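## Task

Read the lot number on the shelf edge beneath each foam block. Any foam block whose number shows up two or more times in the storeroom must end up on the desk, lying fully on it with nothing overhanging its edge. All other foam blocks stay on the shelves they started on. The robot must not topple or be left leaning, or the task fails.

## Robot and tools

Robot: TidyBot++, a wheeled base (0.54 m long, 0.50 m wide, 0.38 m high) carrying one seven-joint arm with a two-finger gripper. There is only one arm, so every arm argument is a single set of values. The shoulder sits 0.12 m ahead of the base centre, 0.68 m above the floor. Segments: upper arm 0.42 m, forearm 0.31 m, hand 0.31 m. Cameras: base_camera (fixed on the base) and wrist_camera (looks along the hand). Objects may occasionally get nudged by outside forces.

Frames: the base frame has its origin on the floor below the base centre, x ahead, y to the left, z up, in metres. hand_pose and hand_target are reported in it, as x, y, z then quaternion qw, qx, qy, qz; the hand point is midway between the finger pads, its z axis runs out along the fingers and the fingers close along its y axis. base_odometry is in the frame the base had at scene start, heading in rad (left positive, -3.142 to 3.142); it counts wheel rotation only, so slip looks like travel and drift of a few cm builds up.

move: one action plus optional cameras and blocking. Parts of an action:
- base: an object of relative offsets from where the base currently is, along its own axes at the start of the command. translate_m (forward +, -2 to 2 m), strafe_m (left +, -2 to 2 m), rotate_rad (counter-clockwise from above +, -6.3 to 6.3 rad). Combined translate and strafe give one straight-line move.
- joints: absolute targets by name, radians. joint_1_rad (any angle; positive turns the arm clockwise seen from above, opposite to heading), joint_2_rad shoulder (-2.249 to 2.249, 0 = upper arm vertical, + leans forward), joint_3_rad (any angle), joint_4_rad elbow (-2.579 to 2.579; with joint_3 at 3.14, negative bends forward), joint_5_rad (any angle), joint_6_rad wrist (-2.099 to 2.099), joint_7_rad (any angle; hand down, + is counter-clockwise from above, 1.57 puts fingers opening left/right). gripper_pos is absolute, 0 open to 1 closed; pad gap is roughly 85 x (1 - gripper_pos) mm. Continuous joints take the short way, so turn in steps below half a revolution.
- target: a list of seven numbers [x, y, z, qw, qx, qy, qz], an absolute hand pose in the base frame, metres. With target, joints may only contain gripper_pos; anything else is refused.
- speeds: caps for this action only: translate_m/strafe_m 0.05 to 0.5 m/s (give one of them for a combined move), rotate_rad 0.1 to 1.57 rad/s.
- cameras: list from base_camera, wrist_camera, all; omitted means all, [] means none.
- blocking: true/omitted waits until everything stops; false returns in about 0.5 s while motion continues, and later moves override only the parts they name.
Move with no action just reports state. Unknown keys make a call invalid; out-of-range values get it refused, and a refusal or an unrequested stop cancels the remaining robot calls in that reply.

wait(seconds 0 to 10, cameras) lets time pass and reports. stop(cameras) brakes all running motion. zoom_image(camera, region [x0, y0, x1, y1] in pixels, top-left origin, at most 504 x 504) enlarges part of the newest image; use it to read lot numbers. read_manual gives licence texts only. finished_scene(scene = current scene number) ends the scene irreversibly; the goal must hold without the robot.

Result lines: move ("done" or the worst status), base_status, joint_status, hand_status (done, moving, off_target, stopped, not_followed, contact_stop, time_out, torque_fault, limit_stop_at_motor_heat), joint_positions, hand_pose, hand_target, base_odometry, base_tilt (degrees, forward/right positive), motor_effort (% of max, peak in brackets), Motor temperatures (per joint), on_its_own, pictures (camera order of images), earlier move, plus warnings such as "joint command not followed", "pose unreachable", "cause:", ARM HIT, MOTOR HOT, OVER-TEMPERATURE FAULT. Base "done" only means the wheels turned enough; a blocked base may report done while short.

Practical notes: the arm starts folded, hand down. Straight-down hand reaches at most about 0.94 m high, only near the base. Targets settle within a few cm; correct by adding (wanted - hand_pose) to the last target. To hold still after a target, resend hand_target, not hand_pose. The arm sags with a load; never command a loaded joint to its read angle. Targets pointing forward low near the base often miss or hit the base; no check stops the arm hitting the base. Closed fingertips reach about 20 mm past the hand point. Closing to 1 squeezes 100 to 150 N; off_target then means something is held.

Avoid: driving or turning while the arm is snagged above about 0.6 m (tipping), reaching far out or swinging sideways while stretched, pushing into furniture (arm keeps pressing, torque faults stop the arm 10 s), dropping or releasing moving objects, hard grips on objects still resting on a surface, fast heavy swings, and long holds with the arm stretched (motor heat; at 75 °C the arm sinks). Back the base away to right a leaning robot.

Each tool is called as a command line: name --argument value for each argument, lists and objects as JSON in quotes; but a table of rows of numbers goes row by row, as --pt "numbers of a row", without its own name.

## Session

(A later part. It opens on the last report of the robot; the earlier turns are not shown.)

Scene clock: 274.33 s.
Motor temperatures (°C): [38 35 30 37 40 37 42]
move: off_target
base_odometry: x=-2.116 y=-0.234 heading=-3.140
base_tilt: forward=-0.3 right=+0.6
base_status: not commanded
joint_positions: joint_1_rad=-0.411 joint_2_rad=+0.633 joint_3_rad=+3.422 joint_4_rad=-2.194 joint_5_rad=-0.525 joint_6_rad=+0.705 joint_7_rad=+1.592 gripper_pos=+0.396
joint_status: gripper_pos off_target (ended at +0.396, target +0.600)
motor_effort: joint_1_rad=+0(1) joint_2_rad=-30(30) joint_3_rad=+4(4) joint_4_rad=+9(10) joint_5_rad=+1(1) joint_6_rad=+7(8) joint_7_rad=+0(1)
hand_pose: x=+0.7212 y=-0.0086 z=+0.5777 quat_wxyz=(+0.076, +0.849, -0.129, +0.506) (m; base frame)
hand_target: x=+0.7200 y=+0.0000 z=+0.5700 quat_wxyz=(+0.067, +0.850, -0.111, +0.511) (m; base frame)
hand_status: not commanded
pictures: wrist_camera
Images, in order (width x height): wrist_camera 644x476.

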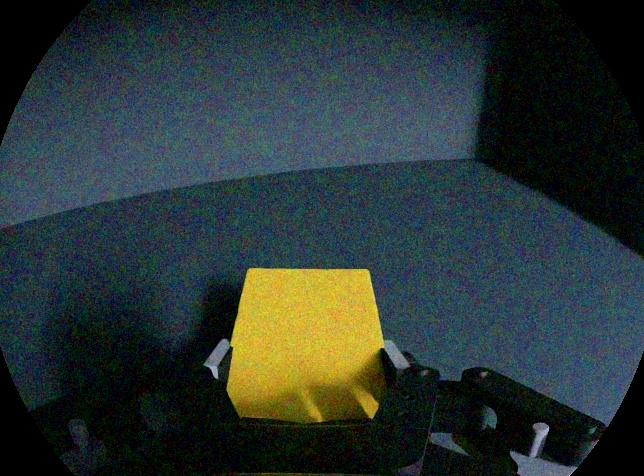

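move --target '[0.71, 0.0, 0.63, 0.0667, 0.850, -0.111, 0.511]' --cameras '["wrist_camera"]'

move --base '{"translate_m":-0.5}' --cameras '["wrist_camera"]'

move --joints '{"joint_1_rad":0.0,"joint_2_rad":-0.6,"joint_3_rad":3.12,"joint_4_rad":-1.94,"joint_5_rad":0.0,"joint_6_rad":-0.7,"joint_7_rad":1.6}' --cameras '["wrist_camera"]'

move --base '{"translate_m":-1.51}' --cameras '[]'

move --base '{"rotate_rad":-1.578}' --cameras '[]'

move --base '{"translate_m":0.35}'

Scene clock: 275.93 s.
Motor temperatures (°C): [38 35 30 37 40 37 42]
move: done
base_odometry: x=-2.116 y=-0.234 heading=-3.140
base_tilt: forward=-0.3 right=+0.6
base_status: not commanded
joint_positions: joint_1_rad=-0.442 joint_2_rad=+0.475 joint_3_rad=+3.458 joint_4_rad=-2.194 joint_5_rad=-0.525 joint_6_rad=+0.643 joint_7_rad=+1.647 gripper_pos=+0.396
joint_status: not commanded
motor_effort: joint_1_rad=+0(1) joint_2_rad=-28(32) joint_3_rad=+3(4) joint_4_rad=+13(13) joint_5_rad=+1(1) joint_6_rad=+8(9) joint_7_rad=+0(1)
hand_pose: x=+0.7240 y=-0.0012 z=+0.6518 quat_wxyz=(+0.055, +0.831, -0.124, +0.539) (m; base frame)
hand_target: x=+0.7100 y=+0.0000 z=+0.6300 quat_wxyz=(+0.067, +0.850, -0.111, +0.511) (m; base frame)
hand_status: done (0.026 m and 4.4 deg from the pose sent, 0.054 m and 2.4 deg at the start)
pictures: wrist_camera
Images, in order (width x height): wrist_camera 644x476.

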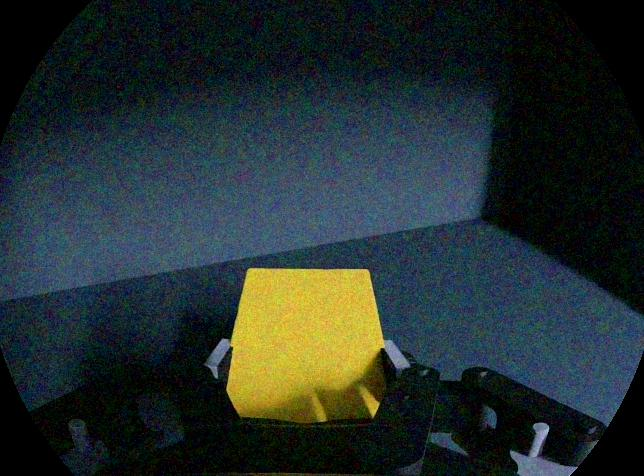

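Scene clock: 278.30 s.
Motor temperatures (°C): [38 35 30 37 40 37 42]
move: done
base_odometry: x=-1.616 y=-0.233 heading=-3.139
base_tilt: forward=-0.3 right=+0.6
base_status: done
joint_positions: joint_1_rad=-0.445 joint_2_rad=+0.474 joint_3_rad=+3.459 joint_4_rad=-2.197 joint_5_rad=-0.525 joint_6_rad=+0.639 joint_7_rad=+1.647 gripper_pos=+0.396
joint_status: not commanded
motor_effort: joint_1_rad=+0(1) joint_2_rad=-27(30) joint_3_rad=+3(4) joint_4_rad=+13(14) joint_5_rad=+1(2) joint_6_rad=+8(9) joint_7_rad=+0(1)
hand_pose: x=+0.7225 y=-0.0005 z=+0.6505 quat_wxyz=(+0.055, +0.832, -0.124, +0.537) (m; base frame)
hand_target: x=+0.7100 y=+0.0000 z=+0.6300 quat_wxyz=(+0.067, +0.850, -0.111, +0.511) (m; base frame)
hand_status: not commanded
pictures: wrist_camera
Images, in order (width x height): wrist_camera 644x476.

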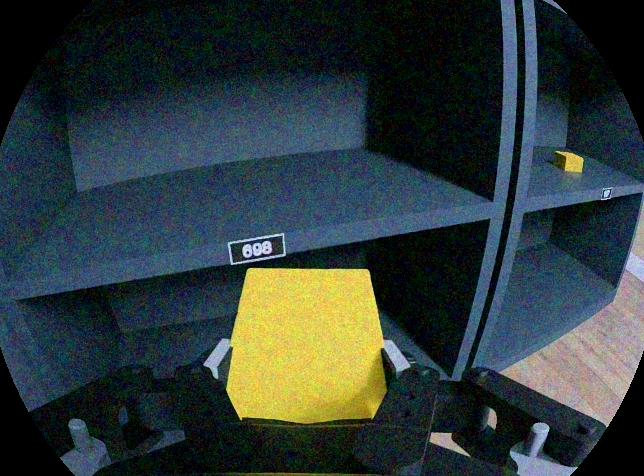

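Scene clock: 281.03 s.
Motor temperatures (°C): [38 35 30 37 40 37 42]
move: done
base_odometry: x=-1.616 y=-0.233 heading=-3.139
base_tilt: forward=-0.4 right=+0.6
base_status: not commanded
joint_positions: joint_1_rad=-0.020 joint_2_rad=-0.590 joint_3_rad=+3.137 joint_4_rad=-1.956 joint_5_rad=-0.071 joint_6_rad=-0.651 joint_7_rad=+1.643 gripper_pos=+0.396
joint_status: all done
motor_effort: joint_1_rad=-1(1) joint_2_rad=-1(29) joint_3_rad=+1(3) joint_4_rad=+22(23) joint_5_rad=+0(2) joint_6_rad=+8(9) joint_7_rad=-1(1)
hand_pose: x=+0.4729 y=+0.0238 z=+0.9616 quat_wxyz=(-0.019, +0.845, +0.029, +0.534) (m; base frame)
hand_target: x=+0.4648 y=+0.0109 z=+0.9600 quat_wxyz=(+0.008, +0.852, +0.023, +0.523) (m; base frame)
hand_status: not commanded
pictures: wrist_camera
Images, in order (width x height): wrist_camera 644x476.

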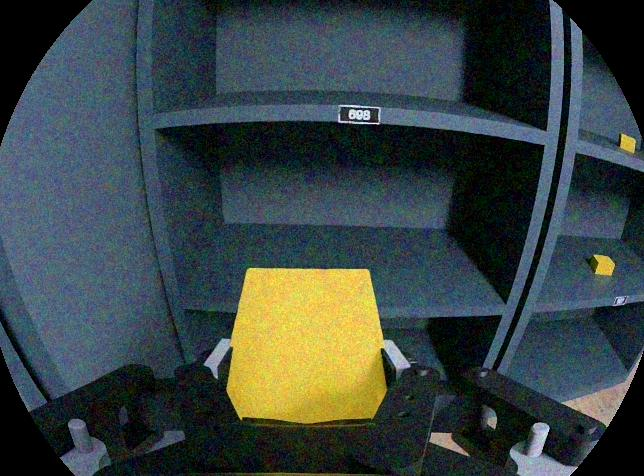

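Scene clock: 285.43 s.
Motor temperatures (°C): [38 35 30 37 40 37 42]
move: done
base_odometry: x=-0.106 y=-0.229 heading=-3.139
base_tilt: forward=-0.4 right=+0.6
base_status: done
joint_positions: joint_1_rad=-0.020 joint_2_rad=-0.595 joint_3_rad=+3.136 joint_4_rad=-1.955 joint_5_rad=-0.070 joint_6_rad=-0.655 joint_7_rad=+1.643 gripper_pos=+0.396
joint_status: not commanded
motor_effort: joint_1_rad=+0(1) joint_2_rad=-1(3) joint_3_rad=+1(1) joint_4_rad=+22(23) joint_5_rad=+0(1) joint_6_rad=+8(9) joint_7_rad=+0(1)
hand_pose: x=+0.4709 y=+0.0237 z=+0.9629 quat_wxyz=(-0.019, +0.844, +0.029, +0.534) (m; base frame)
hand_target: x=+0.4648 y=+0.0109 z=+0.9600 quat_wxyz=(+0.008, +0.852, +0.023, +0.523) (m; base frame)
hand_status: not commanded
pictures: none
No camera images: "cameras" was empty.

Scene clock: 287.73 s.
Motor temperatures (°C): [38 35 30 37 40 37 42]
move: done
base_odometry: x=-0.106 y=-0.229 heading=+1.567
base_tilt: forward=-0.4 right=+0.6
base_status: done
joint_positions: joint_1_rad=-0.014 joint_2_rad=-0.595 joint_3_rad=+3.131 joint_4_rad=-1.955 joint_5_rad=-0.065 joint_6_rad=-0.655 joint_7_rad=+1.643 gripper_pos=+0.396
joint_status: not commanded
motor_effort: joint_1_rad=-1(1) joint_2_rad=-1(2) joint_3_rad=+1(2) joint_4_rad=+22(23) joint_5_rad=+0(1) joint_6_rad=+8(9) joint_7_rad=+0(1)
hand_pose: x=+0.4709 y=+0.0233 z=+0.9628 quat_wxyz=(-0.015, +0.845, +0.030, +0.534) (m; base frame)
hand_target: x=+0.4648 y=+0.0109 z=+0.9600 quat_wxyz=(+0.008, +0.852, +0.023, +0.523) (m; base frame)
hand_status: not commanded
pictures: none
No camera images: "cameras" was empty.

Scene clock: 289.80 s.
Motor temperatures (°C): [37 35 30 37 40 37 42]
move: done
base_odometry: x=-0.104 y=+0.121 heading=+1.566
base_tilt: forward=-0.3 right=+0.6
base_status: done
joint_positions: joint_1_rad=-0.014 joint_2_rad=-0.594 joint_3_rad=+3.131 joint_4_rad=-1.954 joint_5_rad=-0.065 joint_6_rad=-0.656 joint_7_rad=+1.643 gripper_pos=+0.396
joint_status: not commanded
motor_effort: joint_1_rad=+0(1) joint_2_rad=-1(5) joint_3_rad=+1(2) joint_4_rad=+21(23) joint_5_rad=+0(1) joint_6_rad=+8(9) joint_7_rad=+0(1)
hand_pose: x=+0.4713 y=+0.0233 z=+0.9622 quat_wxyz=(-0.015, +0.845, +0.030, +0.533) (m; base frame)
hand_target: x=+0.4648 y=+0.0109 z=+0.9600 quat_wxyz=(+0.008, +0.852, +0.023, +0.523) (m; base frame)
hand_status: not commanded
pictures: base_camera, wrist_camera
Images, in order (width x height): base_camera 644x364, wrist_camera 644x476.

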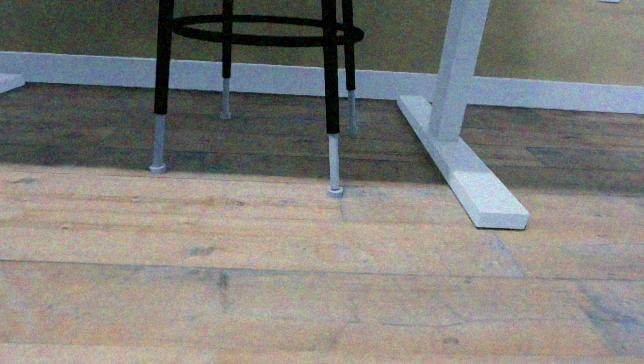

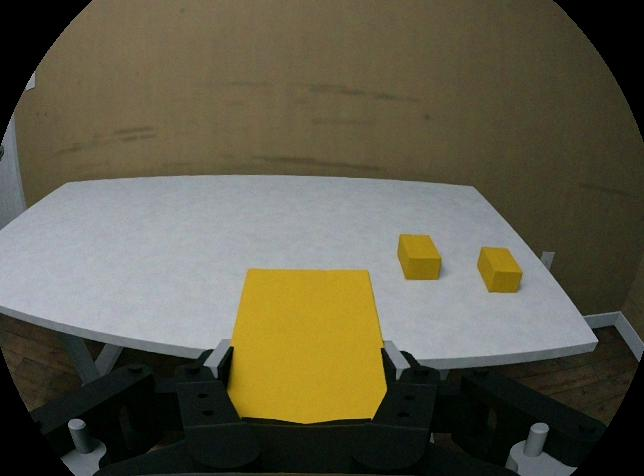

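move --base '{"translate_m":0.27}' --cameras '[]'

move --target '[0.65, 0.0, 0.90, 0.005, 0.857, 0.0, 0.515]' --cameras '["wrist_camera"]'

move --target '[0.65, 0.0, 0.80, 0.005, 0.857, 0.0, 0.515]' --cameras '["wrist_camera"]'

move --target '[0.65, 0.0, 0.775, 0.005, 0.857, 0.0, 0.515]' --cameras '["wrist_camera"]'

move --target '[0.65, 0.0, 0.76, 0.005, 0.857, 0.0, 0.515]' --cameras '["wrist_camera"]'

Scene clock: 291.90 s.
Motor temperatures (°C): [37 35 30 37 40 37 42]
move: done
base_odometry: x=-0.103 y=+0.391 heading=+1.565
base_tilt: forward=-0.3 right=+0.6
base_status: done
joint_positions: joint_1_rad=-0.014 joint_2_rad=-0.593 joint_3_rad=+3.131 joint_4_rad=-1.954 joint_5_rad=-0.065 joint_6_rad=-0.657 joint_7_rad=+1.643 gripper_pos=+0.396
joint_status: not commanded
motor_effort: joint_1_rad=+0(1) joint_2_rad=-1(5) joint_3_rad=+1(2) joint_4_rad=+22(23) joint_5_rad=+0(1) joint_6_rad=+8(9) joint_7_rad=+0(1)
hand_pose: x=+0.4715 y=+0.0234 z=+0.9620 quat_wxyz=(-0.015, +0.845, +0.030, +0.533) (m; base frame)
hand_target: x=+0.4648 y=+0.0109 z=+0.9600 quat_wxyz=(+0.008, +0.852, +0.023, +0.523) (m; base frame)
hand_status: not commanded
pictures: none
No camera images: "cameras" was empty.

Scene clock: 293.60 s.
Motor temperatures (°C): [37 35 30 37 40 37 42]
move: done
base_odometry: x=-0.103 y=+0.391 heading=+1.565
base_tilt: forward=-0.3 right=+0.6
base_status: not commanded
joint_positions: joint_1_rad=-0.013 joint_2_rad=-0.141 joint_3_rad=+3.131 joint_4_rad=-1.885 joint_5_rad=-0.035 joint_6_rad=-0.378 joint_7_rad=+1.584 gripper_pos=+0.396
joint_status: not commanded
motor_effort: joint_1_rad=+0(1) joint_2_rad=-16(17) joint_3_rad=+1(1) joint_4_rad=+22(23) joint_5_rad=+0(1) joint_6_rad=+8(9) joint_7_rad=+0(0)
hand_pose: x=+0.6343 y=+0.0175 z=+0.8815 quat_wxyz=(-0.015, +0.873, +0.005, +0.488) (m; base frame)
hand_target: x=+0.6500 y=+0.0000 z=+0.9000 quat_wxyz=(+0.005, +0.857, +0.000, +0.515) (m; base frame)
hand_status: done (0.030 m and 4.3 deg from the pose sent, 0.190 m and 4.8 deg at the start)
pictures: wrist_camera
Images, in order (width x height): wrist_camera 644x476.

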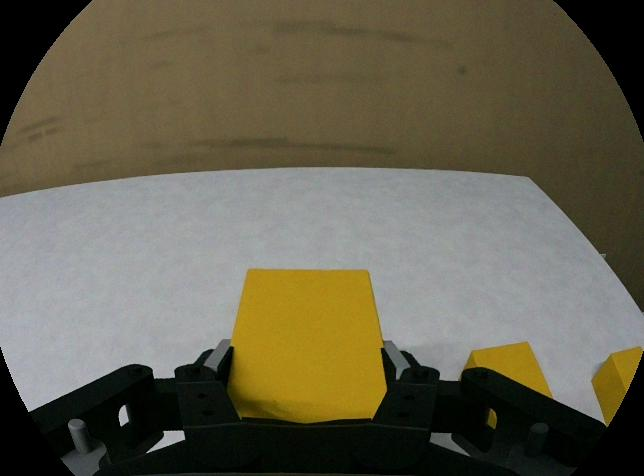

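Scene clock: 295.23 s.
Motor temperatures (°C): [37 35 30 37 40 37 42]
move: done
base_odometry: x=-0.103 y=+0.391 heading=+1.565
base_tilt: forward=-0.3 right=+0.6
base_status: not commanded
joint_positions: joint_1_rad=+0.163 joint_2_rad=-0.051 joint_3_rad=+2.978 joint_4_rad=-2.101 joint_5_rad=-0.057 joint_6_rad=-0.027 joint_7_rad=+1.649 gripper_pos=+0.396
joint_status: not commanded
motor_effort: joint_1_rad=+0(1) joint_2_rad=-17(19) joint_3_rad=+0(1) joint_4_rad=+20(22) joint_5_rad=+1(1) joint_6_rad=+8(9) joint_7_rad=+0(1)
hand_pose: x=+0.6469 y=+0.0034 z=+0.8055 quat_wxyz=(+0.008, +0.862, +0.012, +0.507) (m; base frame)
hand_target: x=+0.6500 y=+0.0000 z=+0.8000 quat_wxyz=(+0.005, +0.857, +0.000, +0.515) (m; base frame)
hand_status: done (0.007 m and 1.7 deg from the pose sent, 0.085 m and 4.3 deg at the start)
pictures: wrist_camera
Images, in order (width x height): wrist_camera 644x476.

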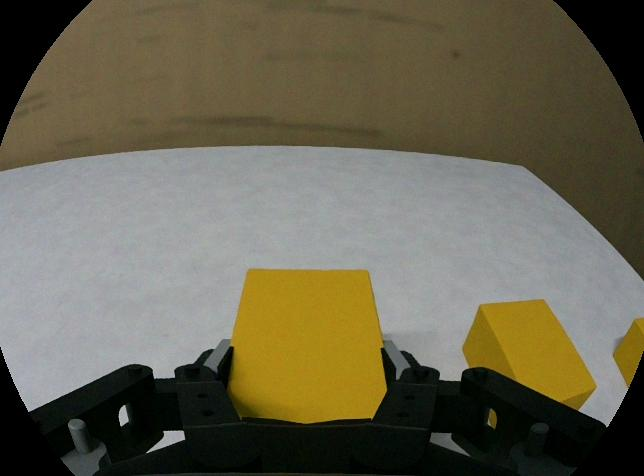

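Scene clock: 296.40 s.
Motor temperatures (°C): [37 35 30 37 40 37 42]
move: done
base_odometry: x=-0.103 y=+0.391 heading=+1.565
base_tilt: forward=-0.3 right=+0.6
base_status: not commanded
joint_positions: joint_1_rad=+0.008 joint_2_rad=-0.023 joint_3_rad=+3.131 joint_4_rad=-2.159 joint_5_rad=-0.057 joint_6_rad=+0.069 joint_7_rad=+1.649 gripper_pos=+0.396
joint_status: not commanded
motor_effort: joint_1_rad=-1(1) joint_2_rad=-17(19) joint_3_rad=+0(1) joint_4_rad=+20(20) joint_5_rad=+1(1) joint_6_rad=+8(9) joint_7_rad=+0(1)
hand_pose: x=+0.6484 y=+0.0013 z=+0.7858 quat_wxyz=(+0.006, +0.859, +0.009, +0.512) (m; base frame)
hand_target: x=+0.6500 y=+0.0000 z=+0.7750 quat_wxyz=(+0.005, +0.857, +0.000, +0.515) (m; base frame)
hand_status: done (0.011 m and 1.1 deg from the pose sent, 0.031 m and 1.7 deg at the start)
pictures: wrist_camera
Images, in order (width x height): wrist_camera 644x476.

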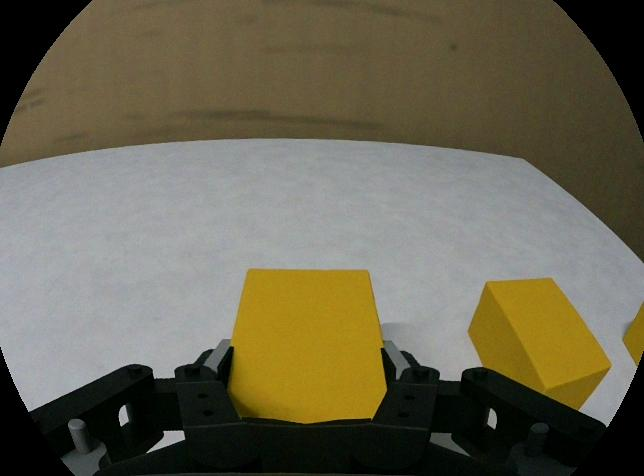

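Scene clock: 297.37 s.
Motor temperatures (°C): [37 35 30 37 40 37 42]
move: done
base_odometry: x=-0.103 y=+0.391 heading=+1.565
base_tilt: forward=-0.3 right=+0.6
base_status: not commanded
joint_positions: joint_1_rad=-0.007 joint_2_rad=+0.005 joint_3_rad=+3.147 joint_4_rad=-2.195 joint_5_rad=-0.057 joint_6_rad=+0.136 joint_7_rad=+1.647 gripper_pos=+0.396
joint_status: not commanded
motor_effort: joint_1_rad=+0(1) joint_2_rad=-18(20) joint_3_rad=+0(0) joint_4_rad=+19(20) joint_5_rad=+1(1) joint_6_rad=+8(9) joint_7_rad=+0(0)
hand_pose: x=+0.6494 y=-0.0001 z=+0.7699 quat_wxyz=(+0.008, +0.858, +0.007, +0.513) (m; base frame)
hand_target: x=+0.6500 y=+0.0000 z=+0.7600 quat_wxyz=(+0.005, +0.857, +0.000, +0.515) (m; base frame)
hand_status: done (0.010 m and 0.9 deg from the pose sent, 0.026 m and 1.1 deg at the start)
pictures: wrist_camera
Images, in order (width x height): wrist_camera 644x476.

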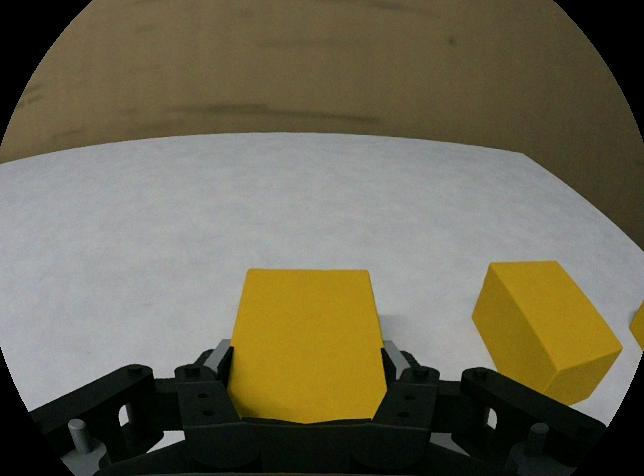

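move --target '[0.65, 0.0, 0.748, 0.005, 0.857, 0.0, 0.515]' --cameras '["wrist_camera"]'

move --joints '{"gripper_pos":0}' --cameras '["wrist_camera"]'

move --base '{"translate_m":-0.35}'

Scene clock: 298.17 s.
Motor temperatures (°C): [37 35 30 37 40 37 42]
move: done
base_odometry: x=-0.103 y=+0.391 heading=+1.565
base_tilt: forward=-0.3 right=+0.6
base_status: not commanded
joint_positions: joint_1_rad=-0.008 joint_2_rad=+0.022 joint_3_rad=+3.148 joint_4_rad=-2.217 joint_5_rad=-0.057 joint_6_rad=+0.189 joint_7_rad=+1.646 gripper_pos=+0.396
joint_status: not commanded
motor_effort: joint_1_rad=+0(1) joint_2_rad=-17(19) joint_3_rad=+0(1) joint_4_rad=+19(19) joint_5_rad=+1(1) joint_6_rad=+8(8) joint_7_rad=+0(1)
hand_pose: x=+0.6512 y=-0.0009 z=+0.7640 quat_wxyz=(+0.009, +0.855, +0.006, +0.519) (m; base frame)
hand_target: x=+0.6500 y=+0.0000 z=+0.7480 quat_wxyz=(+0.005, +0.857, +0.000, +0.515) (m; base frame)
hand_status: done (0.016 m and 1.0 deg from the pose sent, 0.022 m and 0.9 deg at the start)
pictures: wrist_camera
Images, in order (width x height): wrist_camera 644x476.

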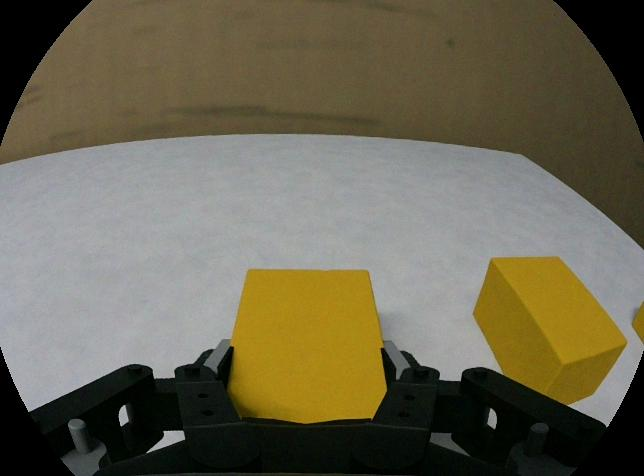

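Scene clock: 299.03 s.
Motor temperatures (°C): [37 35 30 37 40 37 42]
move: done
base_odometry: x=-0.103 y=+0.391 heading=+1.565
base_tilt: forward=-0.3 right=+0.6
base_status: not commanded
joint_positions: joint_1_rad=-0.008 joint_2_rad=+0.023 joint_3_rad=+3.148 joint_4_rad=-2.217 joint_5_rad=-0.057 joint_6_rad=+0.189 joint_7_rad=+1.646 gripper_pos=+0.000
joint_status: all done
motor_effort: joint_1_rad=-1(1) joint_2_rad=-19(19) joint_3_rad=+0(0) joint_4_rad=+18(19) joint_5_rad=+1(1) joint_6_rad=+8(9) joint_7_rad=+0(1)
hand_pose: x=+0.6513 y=-0.0009 z=+0.7633 quat_wxyz=(+0.009, +0.855, +0.006, +0.518) (m; base frame)
hand_target: x=+0.6500 y=+0.0000 z=+0.7480 quat_wxyz=(+0.005, +0.857, +0.000, +0.515) (m; base frame)
hand_status: not commanded
pictures: wrist_camera
Images, in order (width x height): wrist_camera 644x476.

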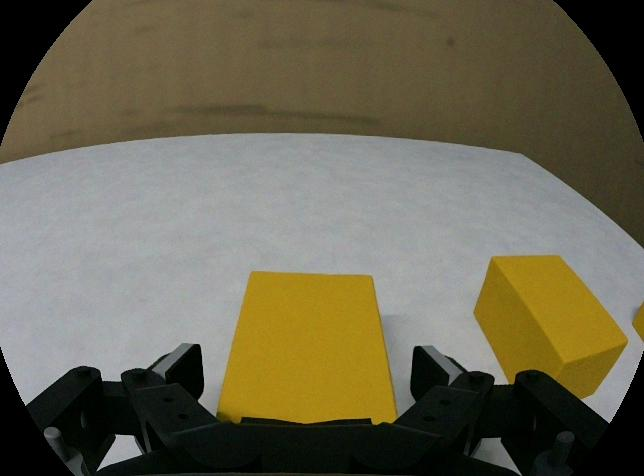

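Scene clock: 301.20 s.
Motor temperatures (°C): [37 35 30 37 40 37 42]
move: done
base_odometry: x=-0.105 y=+0.041 heading=+1.564
base_tilt: forward=-0.3 right=+0.6
base_status: done
joint_positions: joint_1_rad=-0.011 joint_2_rad=+0.035 joint_3_rad=+3.151 joint_4_rad=-2.223 joint_5_rad=-0.057 joint_6_rad=+0.189 joint_7_rad=+1.646 gripper_pos=+0.000
joint_status: not commanded
motor_effort: joint_1_rad=-1(1) joint_2_rad=-18(21) joint_3_rad=+0(1) joint_4_rad=+18(19) joint_5_rad=+1(1) joint_6_rad=+8(9) joint_7_rad=+0(1)
hand_pose: x=+0.6502 y=-0.0013 z=+0.7543 quat_wxyz=(+0.009, +0.859, +0.006, +0.511) (m; base frame)
hand_target: x=+0.6500 y=+0.0000 z=+0.7480 quat_wxyz=(+0.005, +0.857, +0.000, +0.515) (m; base frame)
hand_status: not commanded
pictures: base_camera, wrist_camera
Images, in order (width x height): base_camera 644x364, wrist_camera 644x476.

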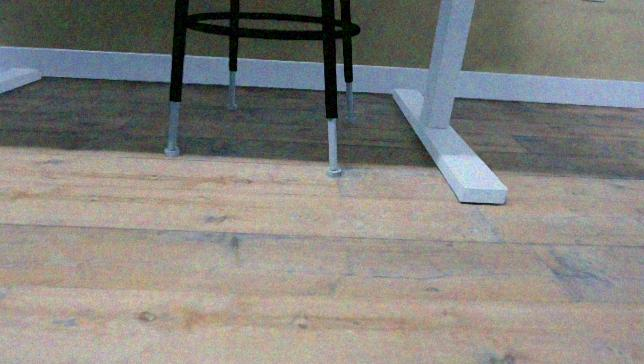

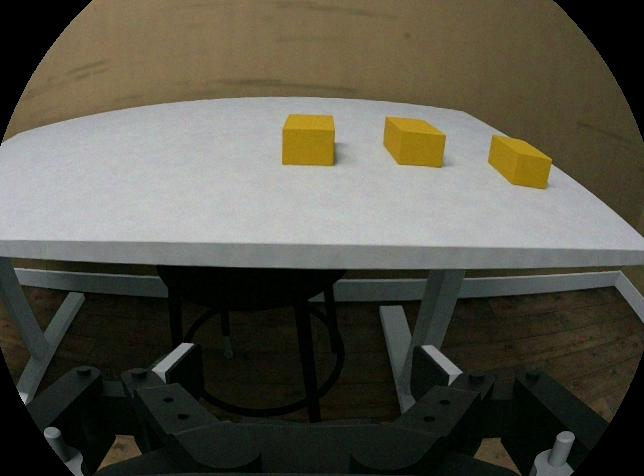

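finished_scene --scene 2

The scene is finished: the task was done.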